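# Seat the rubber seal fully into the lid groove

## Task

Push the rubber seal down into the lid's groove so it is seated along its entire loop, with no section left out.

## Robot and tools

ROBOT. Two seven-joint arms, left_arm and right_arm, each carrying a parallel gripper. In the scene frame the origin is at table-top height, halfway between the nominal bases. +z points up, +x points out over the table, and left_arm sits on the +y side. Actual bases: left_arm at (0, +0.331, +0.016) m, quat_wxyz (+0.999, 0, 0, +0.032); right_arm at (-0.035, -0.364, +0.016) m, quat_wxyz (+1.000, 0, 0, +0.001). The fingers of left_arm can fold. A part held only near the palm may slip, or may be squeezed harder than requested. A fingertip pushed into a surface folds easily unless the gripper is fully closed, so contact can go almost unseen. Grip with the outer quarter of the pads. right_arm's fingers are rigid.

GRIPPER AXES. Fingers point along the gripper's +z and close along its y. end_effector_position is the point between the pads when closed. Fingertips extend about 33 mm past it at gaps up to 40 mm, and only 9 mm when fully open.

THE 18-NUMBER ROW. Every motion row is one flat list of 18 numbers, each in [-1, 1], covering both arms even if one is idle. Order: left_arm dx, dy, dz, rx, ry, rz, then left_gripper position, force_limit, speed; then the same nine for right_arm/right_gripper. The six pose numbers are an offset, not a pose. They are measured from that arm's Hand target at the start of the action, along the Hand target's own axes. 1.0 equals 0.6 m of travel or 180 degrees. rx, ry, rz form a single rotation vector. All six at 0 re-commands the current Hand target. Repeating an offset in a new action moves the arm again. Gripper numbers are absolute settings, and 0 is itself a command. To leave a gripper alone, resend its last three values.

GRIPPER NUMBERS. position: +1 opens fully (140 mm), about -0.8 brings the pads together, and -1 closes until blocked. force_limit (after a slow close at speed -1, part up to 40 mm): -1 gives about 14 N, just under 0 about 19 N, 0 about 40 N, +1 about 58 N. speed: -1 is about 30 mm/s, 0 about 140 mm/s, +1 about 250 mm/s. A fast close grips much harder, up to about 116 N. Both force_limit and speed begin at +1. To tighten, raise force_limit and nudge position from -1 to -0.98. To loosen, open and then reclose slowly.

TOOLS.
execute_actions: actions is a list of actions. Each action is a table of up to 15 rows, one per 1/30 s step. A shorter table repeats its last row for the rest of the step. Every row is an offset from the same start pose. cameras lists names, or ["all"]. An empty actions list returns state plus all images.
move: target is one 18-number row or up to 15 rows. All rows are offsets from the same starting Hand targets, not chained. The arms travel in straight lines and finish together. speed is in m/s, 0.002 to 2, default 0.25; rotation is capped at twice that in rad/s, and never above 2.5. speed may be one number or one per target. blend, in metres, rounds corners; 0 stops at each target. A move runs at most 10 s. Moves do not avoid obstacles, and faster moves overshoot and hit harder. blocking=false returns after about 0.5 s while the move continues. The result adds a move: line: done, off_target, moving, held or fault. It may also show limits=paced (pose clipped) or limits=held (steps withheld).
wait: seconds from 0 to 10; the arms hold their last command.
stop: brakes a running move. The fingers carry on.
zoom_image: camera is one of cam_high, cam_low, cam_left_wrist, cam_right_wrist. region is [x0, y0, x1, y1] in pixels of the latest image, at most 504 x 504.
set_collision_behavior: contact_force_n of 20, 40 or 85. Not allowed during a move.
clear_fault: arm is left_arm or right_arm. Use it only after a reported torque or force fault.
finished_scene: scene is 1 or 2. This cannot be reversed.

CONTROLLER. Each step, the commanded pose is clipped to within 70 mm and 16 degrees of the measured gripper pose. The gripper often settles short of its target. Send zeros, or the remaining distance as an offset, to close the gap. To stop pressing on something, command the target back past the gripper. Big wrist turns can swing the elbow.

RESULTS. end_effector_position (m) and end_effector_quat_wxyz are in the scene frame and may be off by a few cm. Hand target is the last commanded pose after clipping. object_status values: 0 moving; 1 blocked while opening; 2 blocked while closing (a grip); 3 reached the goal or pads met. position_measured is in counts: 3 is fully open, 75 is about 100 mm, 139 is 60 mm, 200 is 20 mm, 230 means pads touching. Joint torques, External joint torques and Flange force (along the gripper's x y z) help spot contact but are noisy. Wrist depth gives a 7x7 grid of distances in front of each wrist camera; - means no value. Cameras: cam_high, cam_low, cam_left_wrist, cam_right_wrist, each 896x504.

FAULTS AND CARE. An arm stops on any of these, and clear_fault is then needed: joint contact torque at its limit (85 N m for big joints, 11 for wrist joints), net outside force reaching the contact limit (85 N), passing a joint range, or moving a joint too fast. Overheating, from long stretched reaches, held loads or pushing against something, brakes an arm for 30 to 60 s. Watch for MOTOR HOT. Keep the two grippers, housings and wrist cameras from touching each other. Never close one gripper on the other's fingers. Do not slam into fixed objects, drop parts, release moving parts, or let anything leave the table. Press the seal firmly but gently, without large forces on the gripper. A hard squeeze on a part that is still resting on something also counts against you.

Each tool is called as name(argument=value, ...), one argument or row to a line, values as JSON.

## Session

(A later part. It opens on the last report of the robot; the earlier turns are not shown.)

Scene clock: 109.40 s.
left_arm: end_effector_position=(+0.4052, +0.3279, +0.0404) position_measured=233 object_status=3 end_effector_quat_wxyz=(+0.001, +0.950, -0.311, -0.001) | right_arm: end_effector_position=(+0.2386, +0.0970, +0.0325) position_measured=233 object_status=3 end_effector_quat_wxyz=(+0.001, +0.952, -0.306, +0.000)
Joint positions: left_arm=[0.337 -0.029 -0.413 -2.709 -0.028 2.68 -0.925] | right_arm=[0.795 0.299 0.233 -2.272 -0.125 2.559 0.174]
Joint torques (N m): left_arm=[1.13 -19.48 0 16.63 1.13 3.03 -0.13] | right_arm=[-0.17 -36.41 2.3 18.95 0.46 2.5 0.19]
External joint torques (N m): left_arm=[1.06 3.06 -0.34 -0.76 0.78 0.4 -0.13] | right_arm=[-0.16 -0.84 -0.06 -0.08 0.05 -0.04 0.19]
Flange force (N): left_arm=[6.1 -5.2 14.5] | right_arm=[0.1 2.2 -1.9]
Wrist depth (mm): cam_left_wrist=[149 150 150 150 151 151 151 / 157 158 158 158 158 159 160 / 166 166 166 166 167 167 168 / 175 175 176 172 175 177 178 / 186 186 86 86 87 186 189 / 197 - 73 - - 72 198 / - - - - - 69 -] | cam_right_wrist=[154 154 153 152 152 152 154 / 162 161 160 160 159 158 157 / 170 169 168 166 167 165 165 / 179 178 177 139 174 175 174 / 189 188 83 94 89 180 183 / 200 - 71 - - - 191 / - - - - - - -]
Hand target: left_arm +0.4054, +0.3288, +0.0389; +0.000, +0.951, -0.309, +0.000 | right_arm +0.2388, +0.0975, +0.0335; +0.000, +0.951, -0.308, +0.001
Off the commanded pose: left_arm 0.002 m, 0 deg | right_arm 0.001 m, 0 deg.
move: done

move(
  target=[
    [0,0,-0.027,0,0,0,-0.4,-0.05,-1,0,0,-0.027,0,0,0,-0.4,-0.05,-1],
    [0,0.057,-0.027,0,0,0,-0.4,-0.05,-1,0,-0.0417,-0.027,0,0,0,-0.4,-0.05,-1],
    [0,0.057,-0.012,0,0,0,-0.4,-0.05,-1,0,-0.0417,-0.012,0,0,0,-0.4,-0.05,-1],
  ],
  speed=0.06,
  cameras=["cam_left_wrist","cam_right_wrist"],
)

Scene clock: 123.43 s.
left_arm: end_effector_position=(+0.3848, +0.3009, +0.0468) position_measured=179 object_status=3 end_effector_quat_wxyz=(+0.001, +0.951, -0.310, -0.001) | right_arm: end_effector_position=(+0.2528, +0.1170, +0.0407) position_measured=179 object_status=3 end_effector_quat_wxyz=(+0.001, +0.951, -0.308, -0.001)
Joint positions: left_arm=[0.292 -0.104 -0.453 -2.768 -0.104 2.669 -0.941] | right_arm=[0.795 0.339 0.233 -2.179 -0.128 2.504 0.174]
Joint velocities: left_arm=[0 -0.001 -0.002 0 0 0.003 -0.006] | right_arm=[0 0.002 -0.001 -0.002 0.001 0.003 0.002]
Joint torques (N m): left_arm=[0.2 -18.29 -0.59 17.18 0.87 2.65 -0.19] | right_arm=[0.21 -37.46 2.25 19.52 0.14 2.61 0.12]
External joint torques (N m): left_arm=[0.18 1.64 -1.57 -0.28 0.5 0.02 -0.19] | right_arm=[0.23 0.08 -0.47 -0.28 -0.3 0.07 0.12]
Flange force (N): left_arm=[6.3 -1.3 8.2] | right_arm=[-0.3 0.6 1.0]
Wrist depth (mm): cam_left_wrist=[156 156 156 156 157 157 158 / 163 164 164 164 165 165 166 / 172 173 174 171 174 175 175 / 182 182 183 181 180 185 185 / 192 191 91 193 109 86 193 / - - 75 205 - 73 73 / - - - 222 - - -] | cam_right_wrist=[162 161 160 160 159 158 159 / 169 169 168 167 167 166 165 / 178 177 176 176 175 174 173 / 188 187 186 183 180 183 183 / 198 194 89 195 121 83 190 / - - 74 207 - 79 71 / - - - 219 - - -]
Hand target: left_arm +0.3853, +0.3011, +0.0461; +0.000, +0.951, -0.309, +0.000 | right_arm +0.2534, +0.1178, +0.0407; +0.000, +0.951, -0.308, +0.001
Off the commanded pose: left_arm 0.001 m, 0 deg | right_arm 0.001 m, 0 deg.
move: done
camera_calibration:
cam_left_wrist: T_world_to_cam=[[-0.586574, -0.809864, -0.00716863, 0.482638], [-0.760885, 0.548024, 0.347452, 0.115954], [-0.277461, 0.209261, -0.93767, 0.235604], [0, 0, 0, 1]] pos_world=[0.436702, 0.278023, 0.18409]
cam_right_wrist: T_world_to_cam=[[-0.560624, -0.827839, -0.019598, 0.253734], [-0.781348, 0.521006, 0.343582, 0.122416], [-0.27422, 0.207933, -0.938918, 0.229207], [0, 0, 0, 1]] pos_world=[0.300752, 0.0986115, 0.178119]
Images, in order (width x height): cam_left_wrist 896x504, cam_right_wrist 896x504.

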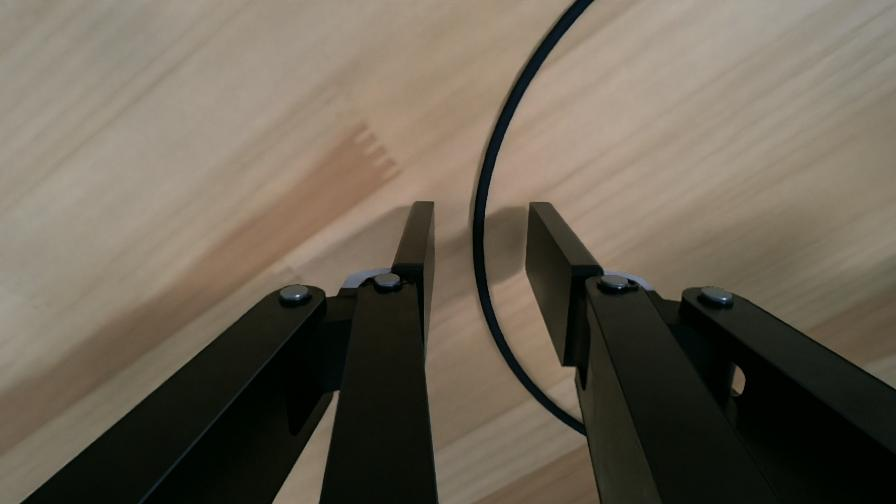

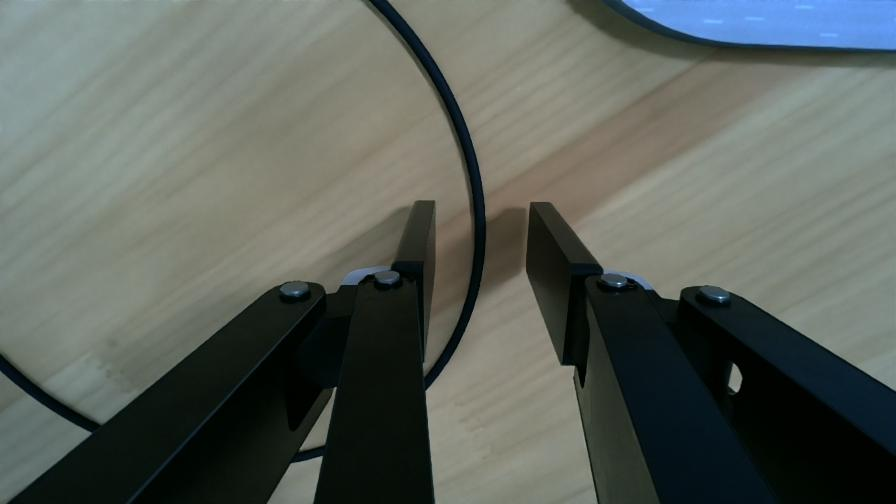

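move(
  target=[
    [0,0,0.0075,0,0,0,-0.4,-0.05,-1,0,0,0.0125,0,0,0,-0.4,-0.05,-1],
    [0,0,0.0075,0,0,0,-1,-0.05,-1,0,0,0.0125,0,0,0,-1,-0.05,-1],
  ],
  speed=0.04,
  cameras=["cam_left_wrist","cam_right_wrist"],
)

Scene clock: 129.37 s.
left_arm: end_effector_position=(+0.3853, +0.3008, +0.0425) position_measured=227 object_status=0 end_effector_quat_wxyz=(+0.001, +0.951, -0.310, +0.000) | right_arm: end_effector_position=(+0.2532, +0.1172, +0.0334) position_measured=226 object_status=0 end_effector_quat_wxyz=(+0.001, +0.952, -0.306, +0.000)
Joint positions: left_arm=[0.294 -0.088 -0.453 -2.768 -0.091 2.686 -0.953] | right_arm=[0.804 0.354 0.222 -2.179 -0.132 2.52 0.174]
Joint torques (N m): left_arm=[-0.17 -18.59 -0.37 16.58 0.88 2.66 -0.15] | right_arm=[0.2 -37.25 2.21 18.96 0.49 2.65 0.2]
External joint torques (N m): left_arm=[-0.16 1.62 -1.17 -0.65 0.52 0.03 -0.15] | right_arm=[0.3 0.57 -0.45 -0.57 0.06 0.11 0.2]
Flange force (N): left_arm=[4.7 -0.6 8.0] | right_arm=[-0.6 0.8 1.8]
Wrist depth (mm): cam_left_wrist=[153 152 152 152 153 153 154 / 160 160 160 160 161 161 162 / 169 168 169 167 169 170 170 / 178 178 178 141 177 180 180 / 189 189 86 92 88 186 191 / 200 - 73 69 - 73 201 / - - - - - 70 -] | cam_right_wrist=[155 155 154 153 153 152 155 / 163 162 161 160 160 159 158 / 171 170 170 167 168 166 166 / 180 179 178 139 174 176 175 / 190 189 84 95 89 181 184 / 201 - 73 - - - 192 / - - - - - - -]
Hand target: left_arm +0.3853, +0.3011, +0.0416; +0.000, +0.951, -0.309, +0.000 | right_arm +0.2534, +0.1178, +0.0332; +0.000, +0.951, -0.308, +0.001
Off the commanded pose: left_arm 0.001 m, 0 deg | right_arm 0.001 m, 0 deg.
move: done
camera_calibration:
cam_left_wrist: T_world_to_cam=[[-0.585296, -0.81078, -0.00799814, 0.482688], [-0.762117, 0.546745, 0.346768, 0.118729], [-0.27678, 0.209057, -0.937917, 0.231581], [0, 0, 0, 1]] pos_world=[0.437097, 0.278026, 0.179892]
cam_right_wrist: T_world_to_cam=[[-0.557808, -0.829719, -0.0204157, 0.253476], [-0.783601, 0.518379, 0.342421, 0.126091], [-0.27353, 0.207003, -0.939325, 0.222415], [0, 0, 0, 1]] pos_world=[0.301033, 0.0989104, 0.170919]
Images, in order (width x height): cam_left_wrist 896x504, cam_right_wrist 896x504.

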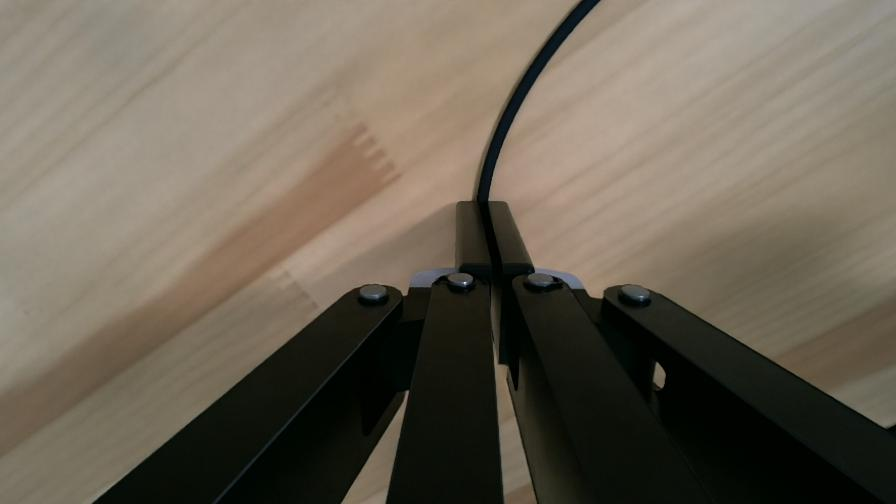

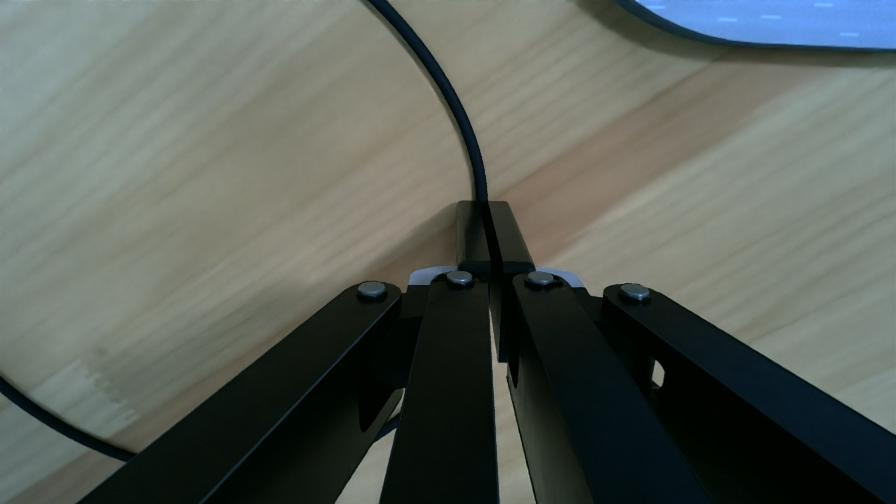

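move(
  target=[
    [0,0,-0.15,0,0,0,-1,-0.05,-1,0,0,-0.15,0,0,0,-1,-0.05,-1],
    [0.2583,0.3993,-0.15,0,0,0,-1,-0.05,-1,0.2572,0.4347,-0.15,0,0,0,-1,-0.05,-1],
    [0.2583,0.3993,-0.1,0,0,0,-1,-0.05,-1,0.2572,0.4347,-0.1,0,0,0,-1,-0.05,-1],
  ],
  speed=0.12,
  cameras=["all"],
)

Scene clock: 146.37 s.
left_arm: end_effector_position=(+0.3688, +0.0181, +0.1014) position_measured=227 object_status=2 end_effector_quat_wxyz=(-0.001, +0.951, -0.310, -0.002) | right_arm: end_effector_position=(+0.2246, -0.1842, +0.0933) position_measured=226 object_status=2 end_effector_quat_wxyz=(+0.001, +0.950, -0.313, -0.001)
Joint positions: left_arm=[0.244 0.035 -1.009 -2.43 0.045 2.444 -1.676] | right_arm=[0.657 -0.47 -0.065 -2.962 -0.048 2.49 -0.297]
Joint velocities: left_arm=[0.001 0 -0.001 -0.001 0.001 -0.001 -0.006] | right_arm=[within noise]
Joint torques (N m): left_arm=[-0.44 -15.71 -2 21.39 1.09 2.67 -0.1] | right_arm=[-0.18 -10.52 -0.35 20.08 0.26 2.7 -0.3]
External joint torques (N m): left_arm=[-0.41 1.28 -1.13 0.51 0.52 0.05 -0.1] | right_arm=[-0.2 0.98 -0.52 -0.09 -0.19 0.12 -0.3]
Flange force (N): left_arm=[0.0 0.0 0.0] | right_arm=[3.2 -2.7 3.9]
Wrist depth (mm): cam_left_wrist=[206 206 206 201 194 191 191 / 218 217 216 211 204 204 204 / 229 228 228 218 215 214 215 / 243 242 242 140 226 227 228 / 258 257 86 86 88 235 242 / 276 - 73 69 - 73 268 / - - - - - 70 -] | cam_right_wrist=[- - - 201 205 204 203 / - - - 207 215 214 213 / - - - 213 225 224 223 / - 222 227 120 234 236 235 / - - 84 95 89 243 247 / 267 - 73 - - - - / - - - - - - -]
Hand target: left_arm +0.3701, +0.0162, +0.1019; +0.000, +0.951, -0.309, +0.000 | right_arm +0.2257, -0.1840, +0.0934; +0.000, +0.951, -0.308, +0.001
Off the commanded pose: left_arm 0.002 m, 0 deg | right_arm 0.001 m, 1 deg.
move: done
camera_calibration:
cam_left_wrist: T_world_to_cam=[[-0.58593, -0.810306, -0.00950629, 0.244661], [-0.76076, 0.545986, 0.35092, 0.239485], [-0.279162, 0.212846, -0.936357, 0.341963], [0, 0, 0, 1]] pos_world=[0.421008, -0.00529041, 0.238485]
cam_right_wrist: T_world_to_cam=[[-0.568824, -0.822196, -0.0208282, -0.00751158], [-0.776349, 0.528401, 0.343619, 0.23945], [-0.271516, 0.211628, -0.938878, 0.333546], [0, 0, 0, 1]] pos_world=[0.272187, -0.20329, 0.230723]

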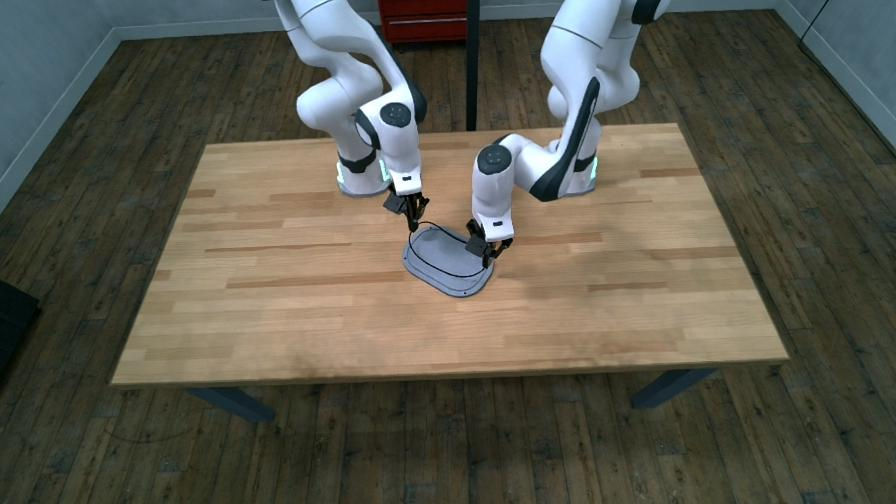

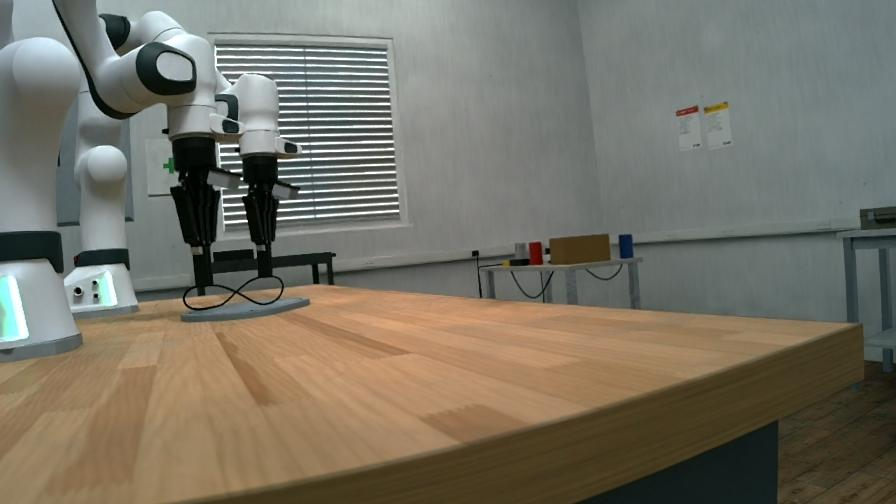

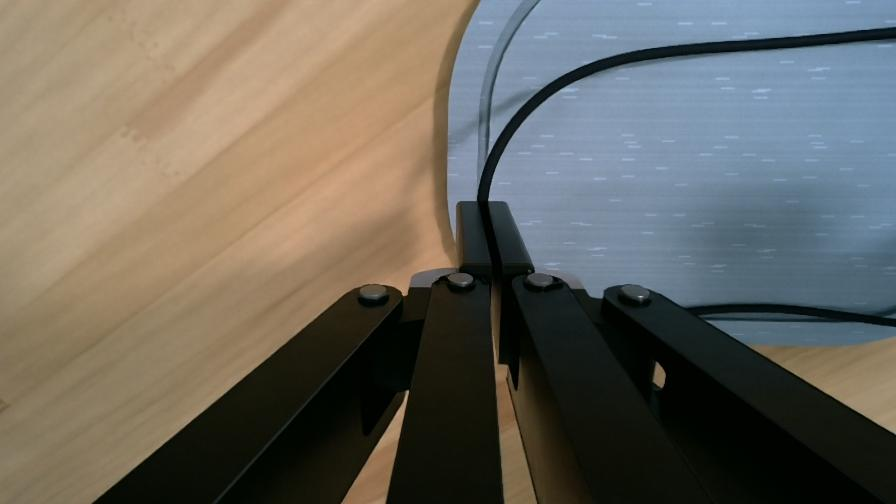

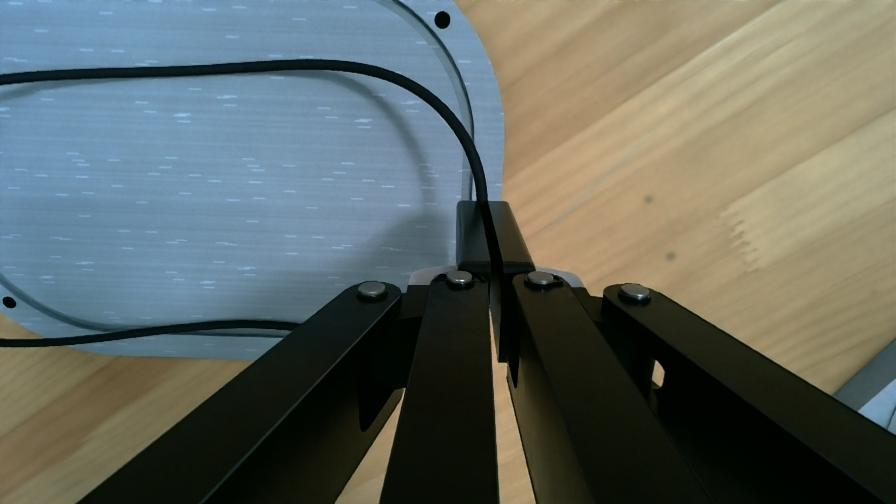

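move(
  target=[0,0.006,0.0658,0,0,0,-1,-0.05,-1,0,-0.005,0.067,0,0,0,-1,-0.05,-1],
  speed=0.06,
  cameras=["all"],
)

Scene clock: 187.97 s.
left_arm: end_effector_position=(+0.3664, +0.0151, +0.0617) position_measured=227 object_status=2 end_effector_quat_wxyz=(-0.001, +0.951, -0.310, -0.003) | right_arm: end_effector_position=(+0.2268, -0.1824, +0.0531) position_measured=226 object_status=2 end_effector_quat_wxyz=(+0.001, +0.950, -0.312, +0.000)
Joint positions: left_arm=[0.163 0.179 -0.917 -2.441 0.247 2.53 -1.827] | right_arm=[0.66 -0.313 -0.067 -2.976 -0.048 2.661 -0.297]
Joint velocities: left_arm=[-0.001 0 0 0 0 0.001 -0.006] | right_arm=[within noise]
Joint torques (N m): left_arm=[-0.56 -20.87 -4.92 19.77 1.01 2.66 -0.1] | right_arm=[0.19 -13.56 -0.49 17.49 0.4 2.72 -0.33]
External joint torques (N m): left_arm=[-0.56 0.71 -0.92 0.45 0.5 0.06 -0.1] | right_arm=[0.21 0.95 -0.58 -0.19 0.05 0.12 -0.33]
Flange force (N): left_arm=[5.4 2.2 4.1] | right_arm=[2.2 -2.3 4.5]
Wrist depth (mm): cam_left_wrist=[170 170 168 165 157 158 158 / 179 178 178 172 166 165 165 / 189 189 187 177 175 172 174 / 200 199 199 141 183 185 185 / 213 212 86 86 88 192 196 / 227 - 73 69 - 73 207 / - - - - - 70 -] | cam_right_wrist=[- 160 159 160 169 169 168 / - 170 167 164 177 176 176 / 174 - - 173 186 185 184 / - - 186 126 193 195 194 / - - 83 95 89 201 205 / 206 - 73 - - - 214 / - - - - - - -]
Hand target: left_arm +0.3680, +0.0133, +0.0624; +0.000, +0.951, -0.309, +0.000 | right_arm +0.2275, -0.1815, +0.0532; +0.000, +0.951, -0.308, +0.001
Off the commanded pose: left_arm 0.003 m, 0 deg | right_arm 0.001 m, 0 deg.
move: done
camera_calibration:
cam_left_wrist: T_world_to_cam=[[-0.586025, -0.81024, -0.00928906, 0.240503], [-0.760427, 0.545965, 0.351672, 0.253019], [-0.279867, 0.213152, -0.936077, 0.305027], [0, 0, 0, 1]] pos_world=[0.418711, -0.0082918, 0.198783]
cam_right_wrist: T_world_to_cam=[[-0.567527, -0.823106, -0.0202284, -0.00602344], [-0.77754, 0.527705, 0.341992, 0.254315], [-0.270821, 0.209818, -0.939485, 0.295601], [0, 0, 0, 1]] pos_world=[0.274377, -0.201184, 0.190617]

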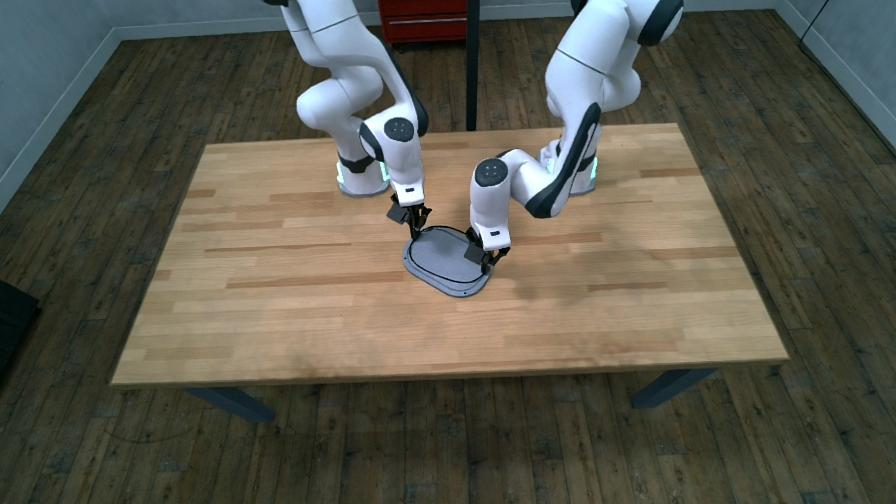

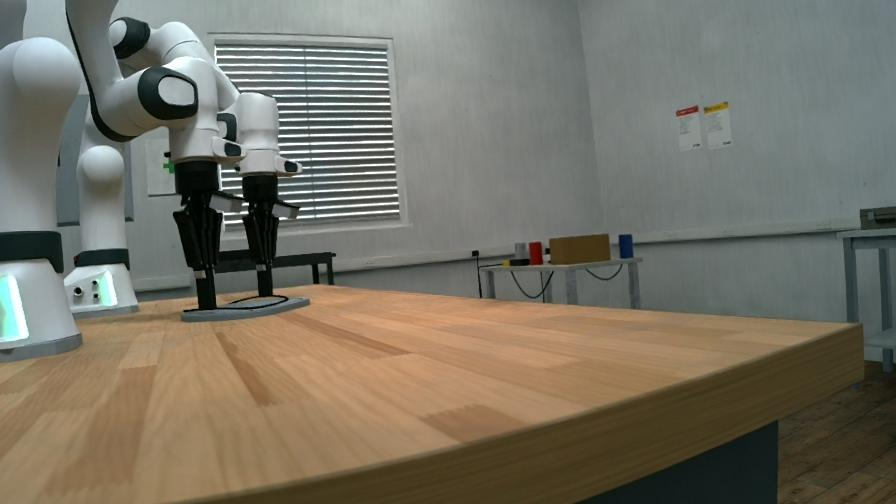

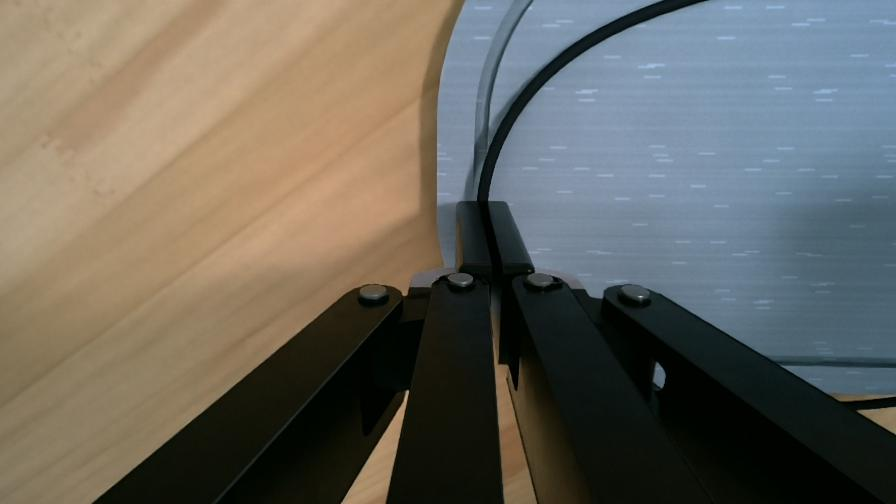

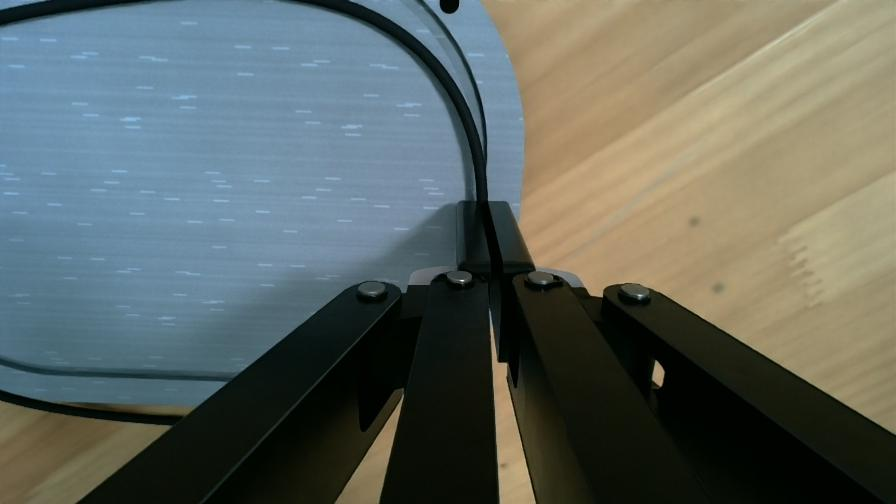

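move(
  target=[
    [0,0,-0.05,0,0,0,-1,-0.05,-1,0,0,-0.05,0,0,0,-1,-0.05,-1],
    [0.01,-0.001,-0.05,0,0,0,-1,-0.05,-1,0.01,-0.002,-0.05,0,0,0,-1,-0.05,-1],
    [0.01,-0.001,0.007,0,0,0,-1,-0.05,-1,0.01,-0.002,0.007,0,0,0,-1,-0.05,-1],
  ],
  speed=0.06,
  cameras=["all"],
)

Scene clock: 210.37 s.
left_arm: end_effector_position=(+0.3720, +0.0118, +0.0578) position_measured=227 object_status=2 end_effector_quat_wxyz=(+0.000, +0.951, -0.310, -0.002) | right_arm: end_effector_position=(+0.2325, -0.1847, +0.0490) position_measured=226 object_status=2 end_effector_quat_wxyz=(+0.001, +0.950, -0.312, +0.000)
Joint positions: left_arm=[0.132 0.21 -0.883 -2.419 0.283 2.53 -1.85] | right_arm=[0.656 -0.286 -0.081 -2.967 -0.054 2.68 -0.308]
Joint velocities: left_arm=[0.001 0 -0.001 0 -0.001 0.001 -0.007] | right_arm=[within noise]
Joint torques (N m): left_arm=[-0.55 -22.38 -5.52 19.26 0.98 2.67 -0.02] | right_arm=[0.12 -14.21 -0.41 17.07 0.41 2.71 -0.34]
External joint torques (N m): left_arm=[-0.54 0.7 -0.89 0 0.47 0.06 -0.02] | right_arm=[0.13 0.92 -0.57 -0.28 0.07 0.12 -0.34]
Flange force (N): left_arm=[3.1 1.8 3.3] | right_arm=[2.2 -1.7 4.4]
Wrist depth (mm): cam_left_wrist=[167 165 165 163 154 154 155 / 175 174 174 168 162 161 161 / 184 184 184 173 171 170 170 / 195 195 194 141 179 181 180 / 208 207 86 86 88 187 191 / 221 - 73 69 - 73 204 / - - - - - 70 -] | cam_right_wrist=[- 157 - 155 165 165 164 / - 164 - - 173 173 172 / - - - 171 181 181 180 / - 181 - 126 190 190 190 / - - 83 95 89 197 200 / - - 73 - - - 209 / - - - - - - -]
Hand target: left_arm +0.3732, +0.0102, +0.0582; +0.000, +0.951, -0.309, +0.000 | right_arm +0.2330, -0.1841, +0.0490; +0.000, +0.951, -0.308, +0.001
Off the commanded pose: left_arm 0.002 m, 0 deg | right_arm 0.001 m, 1 deg.
move: done
camera_calibration:
cam_left_wrist: T_world_to_cam=[[-0.586027, -0.810238, -0.0092517, 0.24101], [-0.760614, 0.546127, 0.351013, 0.260582], [-0.279352, 0.21274, -0.936325, 0.303445], [0, 0, 0, 1]] pos_world=[0.424209, -0.0115902, 0.194885]
cam_right_wrist: T_world_to_cam=[[-0.568242, -0.822604, -0.0205923, -0.0046151], [-0.777056, 0.528209, 0.342315, 0.261301], [-0.270712, 0.210519, -0.93936, 0.293882], [0, 0, 0, 1]] pos_world=[0.27998, -0.203686, 0.186519]

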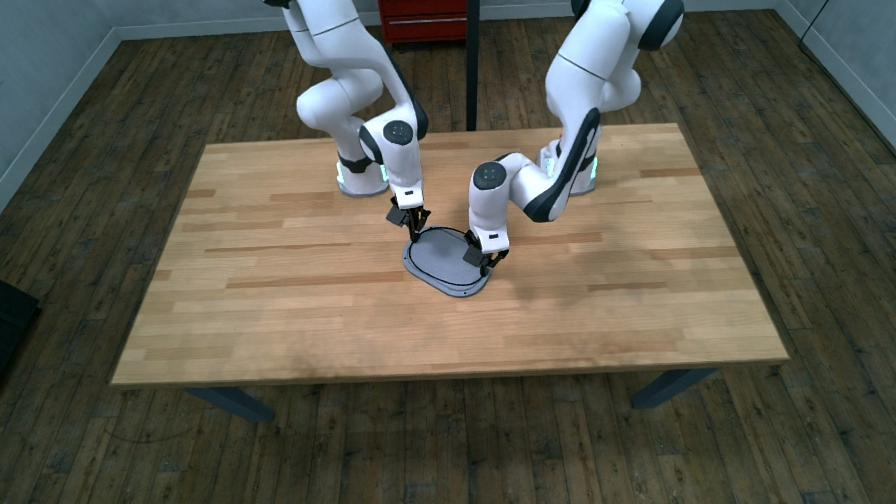

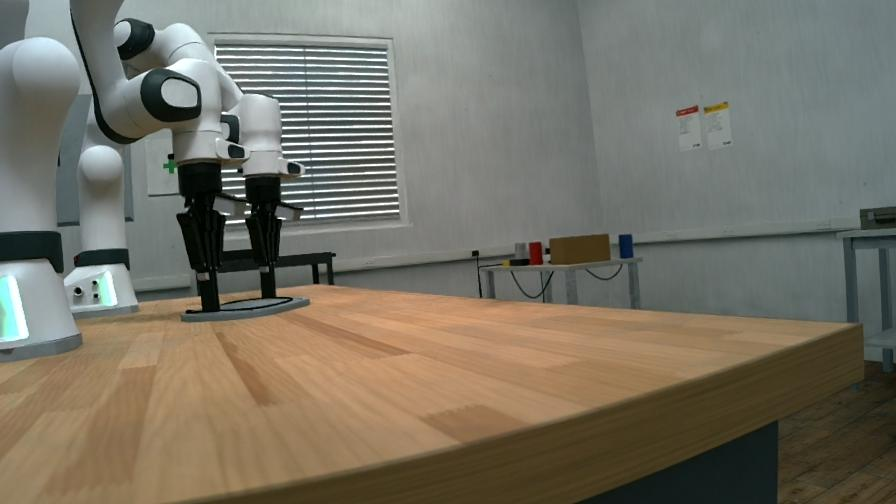

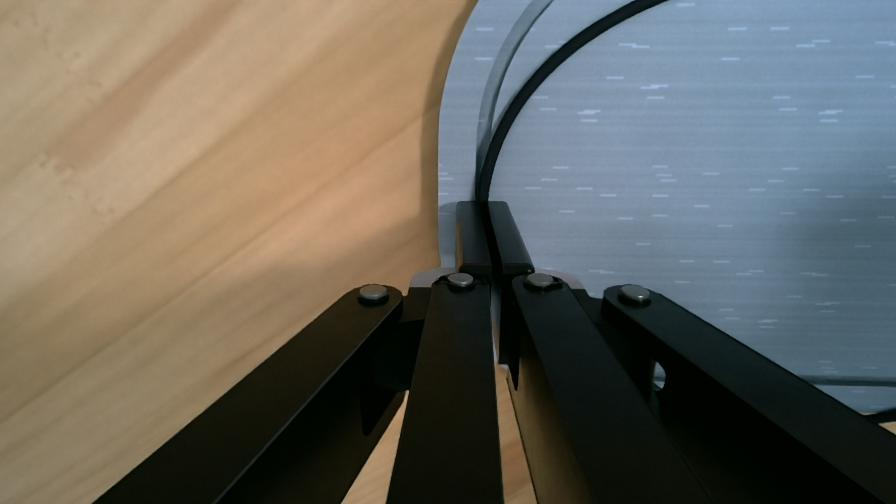

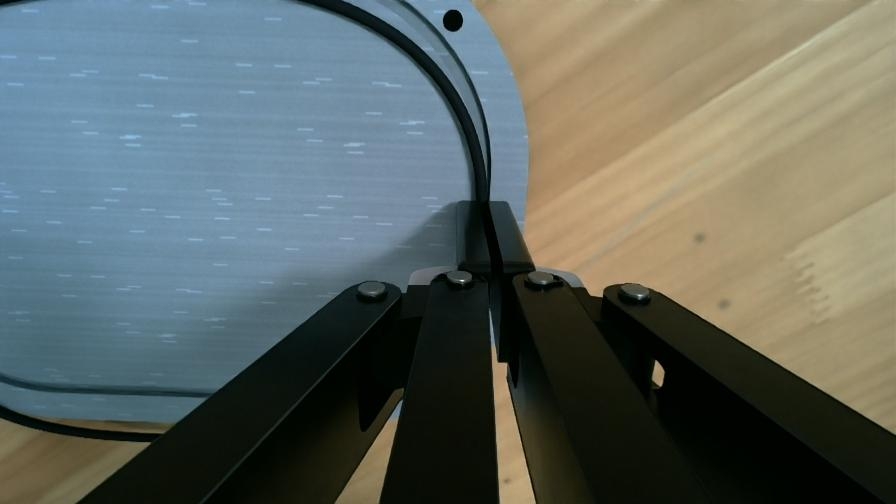

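move(
  target=[
    [0,0,-0.06,0,0,0,-1,-0.05,-1,0,0,-0.06,0,0,0,-1,-0.05,-1],
    [0.03,0.0108,-0.06,0,0,0,-1,-0.05,-1,0.03,-0.0108,-0.06,0,0,0,-1,-0.05,-1],
    [0.03,0.0108,0.0055,0,0,0,-1,-0.05,-1,0.03,-0.0108,0.0055,0,0,0,-1,-0.05,-1],
    [0.03,0.0108,0.0055,0,0,0,-0.4,-0.05,-1,0.03,-0.0108,0.0055,0,0,0,-0.4,-0.05,-1],
  ],
  speed=0.06,
  cameras=["all"],
)

Scene clock: 231.40 s.
left_arm: end_effector_position=(+0.3837, -0.0043, +0.0552) position_measured=179 object_status=0 end_effector_quat_wxyz=(-0.001, +0.951, -0.309, -0.001) | right_arm: end_effector_position=(+0.2426, -0.1989, +0.0447) position_measured=199 object_status=1 end_effector_quat_wxyz=(+0.013, +0.949, -0.315, -0.010)
Joint positions: left_arm=[0.064 0.272 -0.827 -2.352 0.34 2.507 -1.901] | right_arm=[0.648 -0.246 -0.131 -2.933 -0.072 2.655 -0.343]
Joint torques (N m): left_arm=[-0.71 -24.82 -6.8 19.3 0.88 2.66 -0.13] | right_arm=[4.3 -10.61 3.1 19.19 1.11 8.53 -0.22]
External joint torques (N m): left_arm=[-0.79 1.33 -1.05 -0.05 0.35 0.05 -0.13] | right_arm=[4.3 5.65 2.7 2.11 0.78 6.03 -0.22]
Flange force (N): left_arm=[4.4 2.6 4.3] | right_arm=[-0.9 -29.8 46.1]
Wrist depth (mm): cam_left_wrist=[164 163 163 161 151 150 151 / 172 172 171 162 159 158 158 / 182 182 181 168 168 167 167 / 193 192 191 176 174 177 177 / 205 202 91 187 109 86 185 / - - 75 204 - 73 73 / - - - 232 - - -] | cam_right_wrist=[- 146 148 160 162 162 163 / - - - 161 170 170 171 / 164 164 165 165 178 179 180 / - 174 - 173 185 189 190 / - - 89 - 95 84 201 / - - 74 - - 75 209 / - - - 225 - 72 -]
Hand target: left_arm +0.3840, -0.0056, +0.0549; +0.000, +0.951, -0.309, +0.000 | right_arm +0.2514, -0.1894, +0.0457; +0.000, +0.951, -0.308, +0.001
Off the commanded pose: left_arm 0.001 m, 0 deg | right_arm 0.013 m, 2 deg.
move: off_target (right_arm); target 4's new numbers were sent with right_arm's hand 0.006 m and 1 deg from that target
camera_calibration:
cam_left_wrist: T_world_to_cam=[[-0.584581, -0.811269, -0.0103476, 0.234396], [-0.762339, 0.544869, 0.349223, 0.279905], [-0.277676, 0.212037, -0.936983, 0.307171], [0, 0, 0, 1]] pos_world=[0.4357, -0.0274847, 0.192491]
cam_right_wrist: T_world_to_cam=[[-0.57389, -0.818889, 0.00841997, -0.00977278], [-0.764063, 0.539111, 0.354356, 0.276626], [-0.294717, 0.196928, -0.935073, 0.298484], [0, 0, 0, 1]] pos_world=[0.29372, -0.215915, 0.181162]

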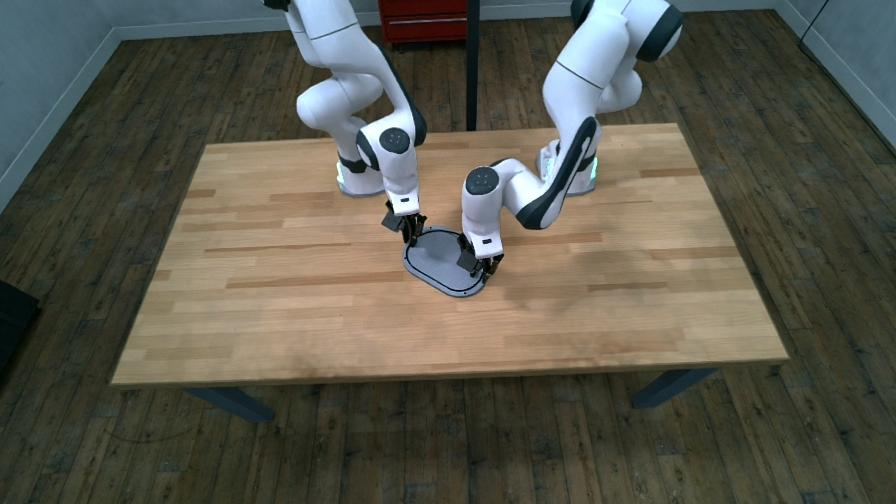

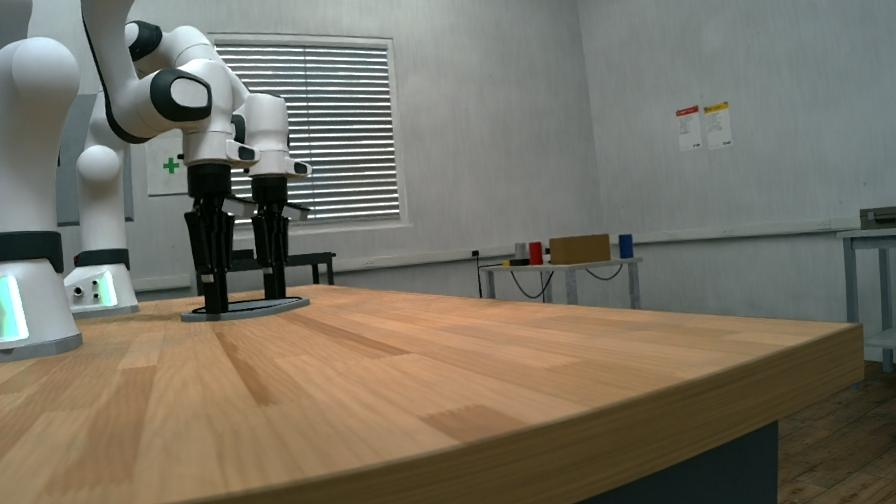

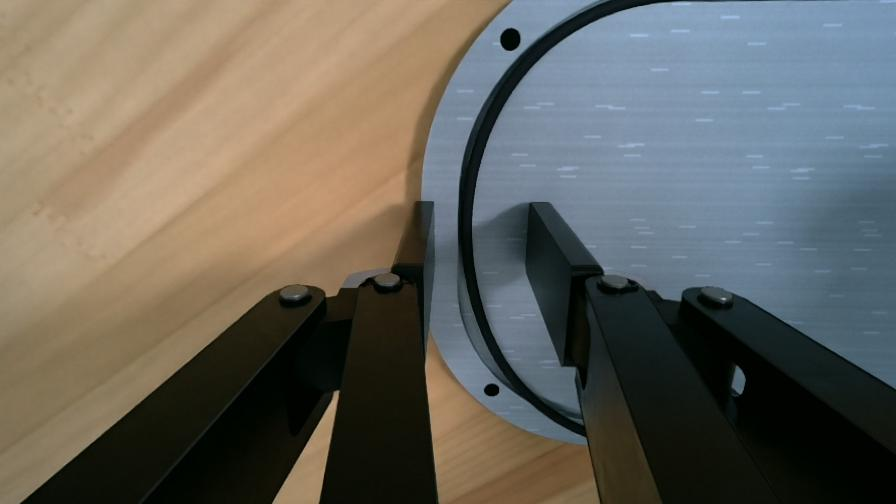

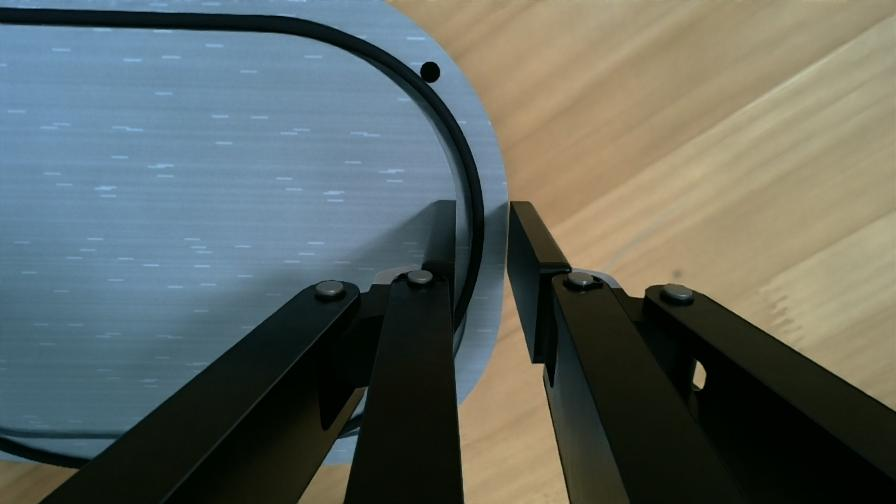

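move(
  target=[0,0,-0.07,0,0,0,-0.4,-0.05,-1,-0.01,0.005,-0.03,0,0,0,-0.5,-0.05,-1],
  speed=0.06,
  cameras=["cam_left_wrist","cam_right_wrist"],
)

Scene clock: 239.97 s.
left_arm: end_effector_position=(+0.3841, -0.0064, +0.0962) position_measured=179 object_status=3 end_effector_quat_wxyz=(+0.001, +0.952, -0.307, +0.001) | right_arm: end_effector_position=(+0.2454, -0.1876, +0.0637) position_measured=192 object_status=3 end_effector_quat_wxyz=(-0.001, +0.953, -0.304, +0.001)
Joint positions: left_arm=[0.146 0.16 -0.926 -2.344 0.195 2.434 -1.804] | right_arm=[0.654 -0.316 -0.111 -2.937 -0.072 2.625 -0.342]
Joint velocities: left_arm=[0 0 0.001 -0.001 0 0 0.005] | right_arm=[within noise]
Joint torques (N m): left_arm=[0.16 -22.03 -5.48 20.9 0.21 2.34 0.21] | right_arm=[-0.62 -15.34 0.63 17.62 0.43 2.4 0.35]
External joint torques (N m): left_arm=[0.16 0.03 -1.75 0.14 -0.38 -0.28 0.21] | right_arm=[-0.59 -0.31 0.28 -0.7 0.05 -0.22 0.35]
Flange force (N): left_arm=[-4.4 -0.1 -5.7] | right_arm=[-1.7 3.2 -1.9]
Wrist depth (mm): cam_left_wrist=[202 201 200 198 189 188 189 / 212 211 211 203 199 198 198 / 223 223 222 212 209 209 209 / 235 236 234 217 149 221 220 / 251 248 91 233 97 86 232 / 264 - 75 262 - 73 73 / - - - 283 - - -] | cam_right_wrist=[- - 166 174 179 178 177 / - 174 - 175 186 186 185 / 190 185 - - 196 195 194 / - 196 - 126 202 205 204 / - - 89 - 95 83 215 / - - 73 231 - 75 71 / - - - 245 - - -]
Hand target: left_arm +0.3840, -0.0056, +0.0969; +0.000, +0.951, -0.309, +0.000 | right_arm +0.2448, -0.1883, +0.0637; +0.000, +0.951, -0.308, +0.001
Off the commanded pose: left_arm 0.001 m, 0 deg | right_arm 0.001 m, 0 deg.
move: done
camera_calibration:
cam_left_wrist: T_world_to_cam=[[-0.581333, -0.813626, -0.0080307, 0.231761], [-0.765499, 0.543548, 0.344334, 0.26868], [-0.275794, 0.20632, -0.938813, 0.345492], [0, 0, 0, 1]] pos_world=[0.435689, -0.0287557, 0.233698]
cam_right_wrist: T_world_to_cam=[[-0.553706, -0.832358, -0.0242795, -0.0044538], [-0.787291, 0.513782, 0.340882, 0.26773], [-0.271262, 0.207863, -0.939792, 0.311451], [0, 0, 0, 1]] pos_world=[0.2928, -0.206001, 0.201326]
Images, in order (width x height): cam_left_wrist 896x504, cam_right_wrist 896x504.

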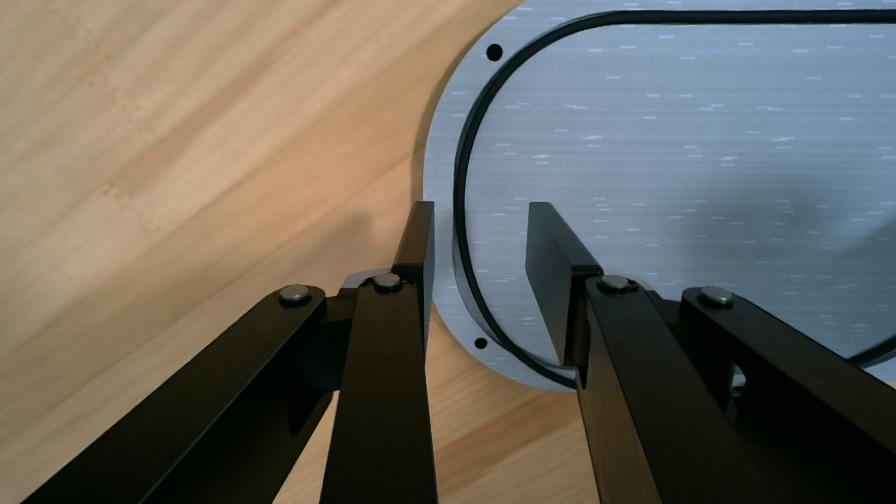

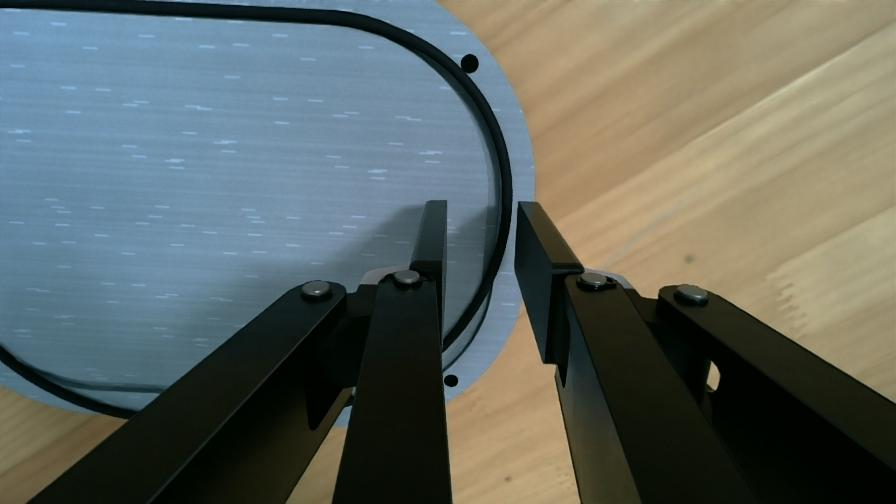

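move(
  target=[
    [0,0,-0.1,0,0,0,-0.4,-0.05,-1,0,0,-0.12,0,0,0,-0.5,-0.05,-1],
    [-0.2685,-0.3313,-0.333,0,0,0,-0.4,-0.05,-1,0.1287,-0.1923,-0.377,0,0,0,-0.5,-0.05,-1],
  ],
  speed=0.2,
  blend=0.03,
  cameras=["all"],
)

zoom_image(
  camera="cam_right_wrist",
  region=[250, 100, 650, 380],
)

Scene clock: 247.17 s.
left_arm: end_effector_position=(+0.3713, +0.2498, +0.2963) position_measured=179 object_status=3 end_effector_quat_wxyz=(+0.001, +0.952, -0.305, +0.002) | right_arm: end_effector_position=(+0.3757, -0.1407, +0.2903) position_measured=192 object_status=3 end_effector_quat_wxyz=(+0.000, +0.950, -0.311, +0.003)
Joint positions: left_arm=[0.072 -0.591 -0.294 -2.458 -0.173 1.886 -1.007] | right_arm=[0.667 -0.285 -0.153 -2.234 -0.051 1.956 -0.398]
Joint velocities: left_arm=[-0.001 0.001 0 -0.001 -0.001 0 0.006] | right_arm=[within noise]
Joint torques (N m): left_arm=[-0.56 -10.83 3.14 25.04 1.29 2.31 0.22] | right_arm=[0.22 -21.54 0.55 24.58 1.05 2.38 -0.35]
External joint torques (N m): left_arm=[-0.57 0.52 -0.82 0.56 0.51 -0.34 0.22] | right_arm=[0.21 0.82 -0.51 -0.16 0.35 -0.25 -0.35]
Flange force (N): left_arm=[3.2 -0.5 -1.7] | right_arm=[1.9 -1.8 0.2]
Wrist depth (mm): cam_left_wrist=[378 379 380 382 383 380 375 / 398 400 399 401 402 404 404 / 416 419 422 419 423 423 423 / 441 441 438 440 149 448 447 / 466 - 91 471 97 86 471 / 489 - 75 498 - 73 73 / - - - 538 - - -] | cam_right_wrist=[390 385 385 382 381 380 379 / 405 403 401 401 400 397 395 / 424 423 420 - 414 416 415 / 447 444 448 - 416 437 435 / 473 463 89 - 95 83 447 / - - 73 491 - 75 71 / - - - - - - -]
Hand target: left_arm +0.3704, +0.2501, +0.2965; +0.000, +0.951, -0.309, +0.000 | right_arm +0.3747, -0.1399, +0.2900; +0.000, +0.951, -0.308, +0.001
Off the commanded pose: left_arm 0.001 m, 0 deg | right_arm 0.001 m, 0 deg.
move: done
camera_calibration:
cam_left_wrist: T_world_to_cam=[[-0.577983, -0.815996, -0.00932607, 0.434114], [-0.768386, 0.54034, 0.34295, 0.0529648], [-0.274807, 0.205385, -0.939307, 0.476967], [0, 0, 0, 1]] pos_world=[0.422682, 0.227654, 0.433903]
cam_right_wrist: T_world_to_cam=[[-0.566159, -0.823962, -0.0234772, 0.117814], [-0.780386, 0.526611, 0.337163, 0.269312], [-0.265446, 0.209209, -0.941153, 0.548423], [0, 0, 0, 1]] pos_world=[0.422446, -0.159483, 0.428114]

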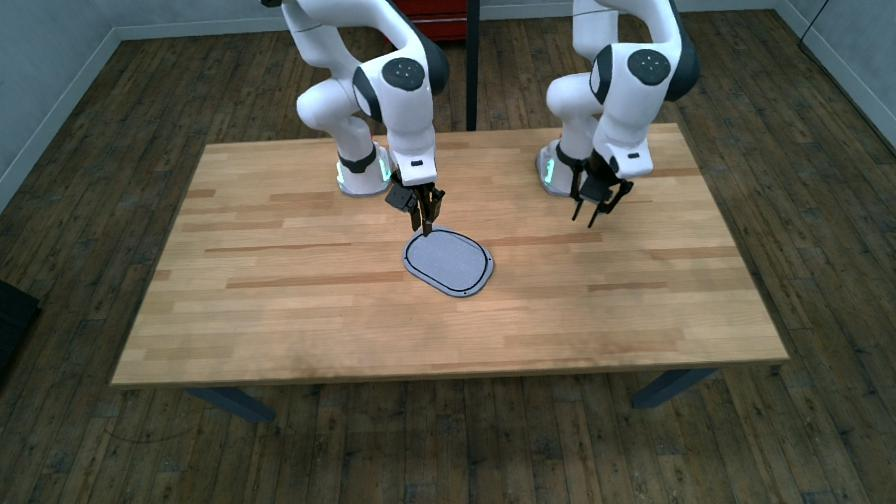

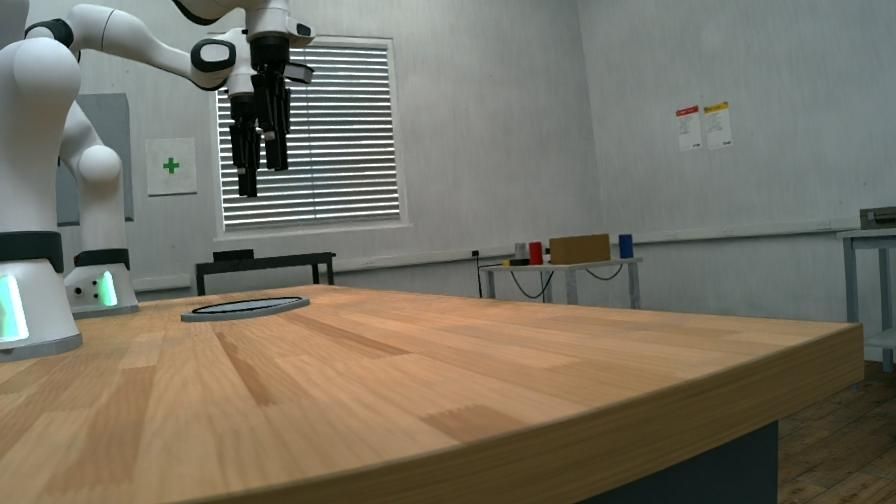

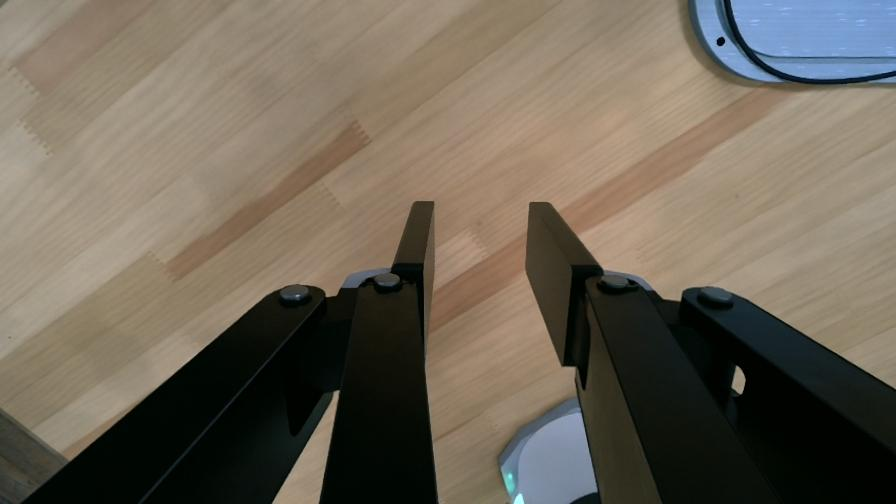

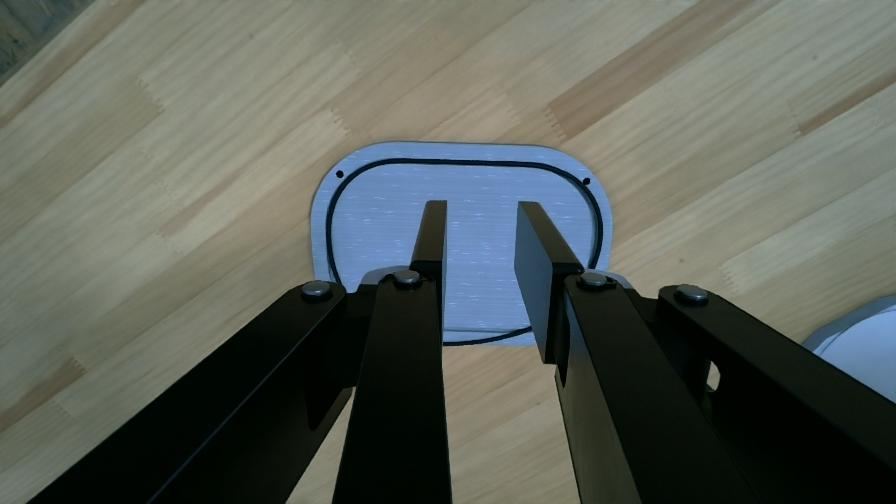

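Scaled by 1.260.

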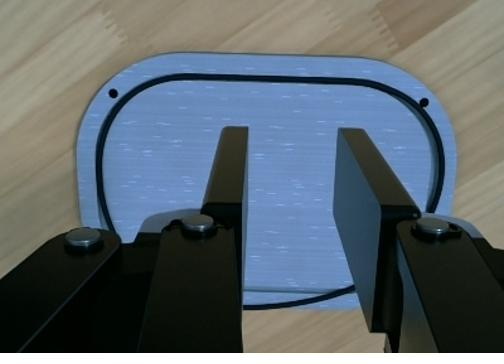

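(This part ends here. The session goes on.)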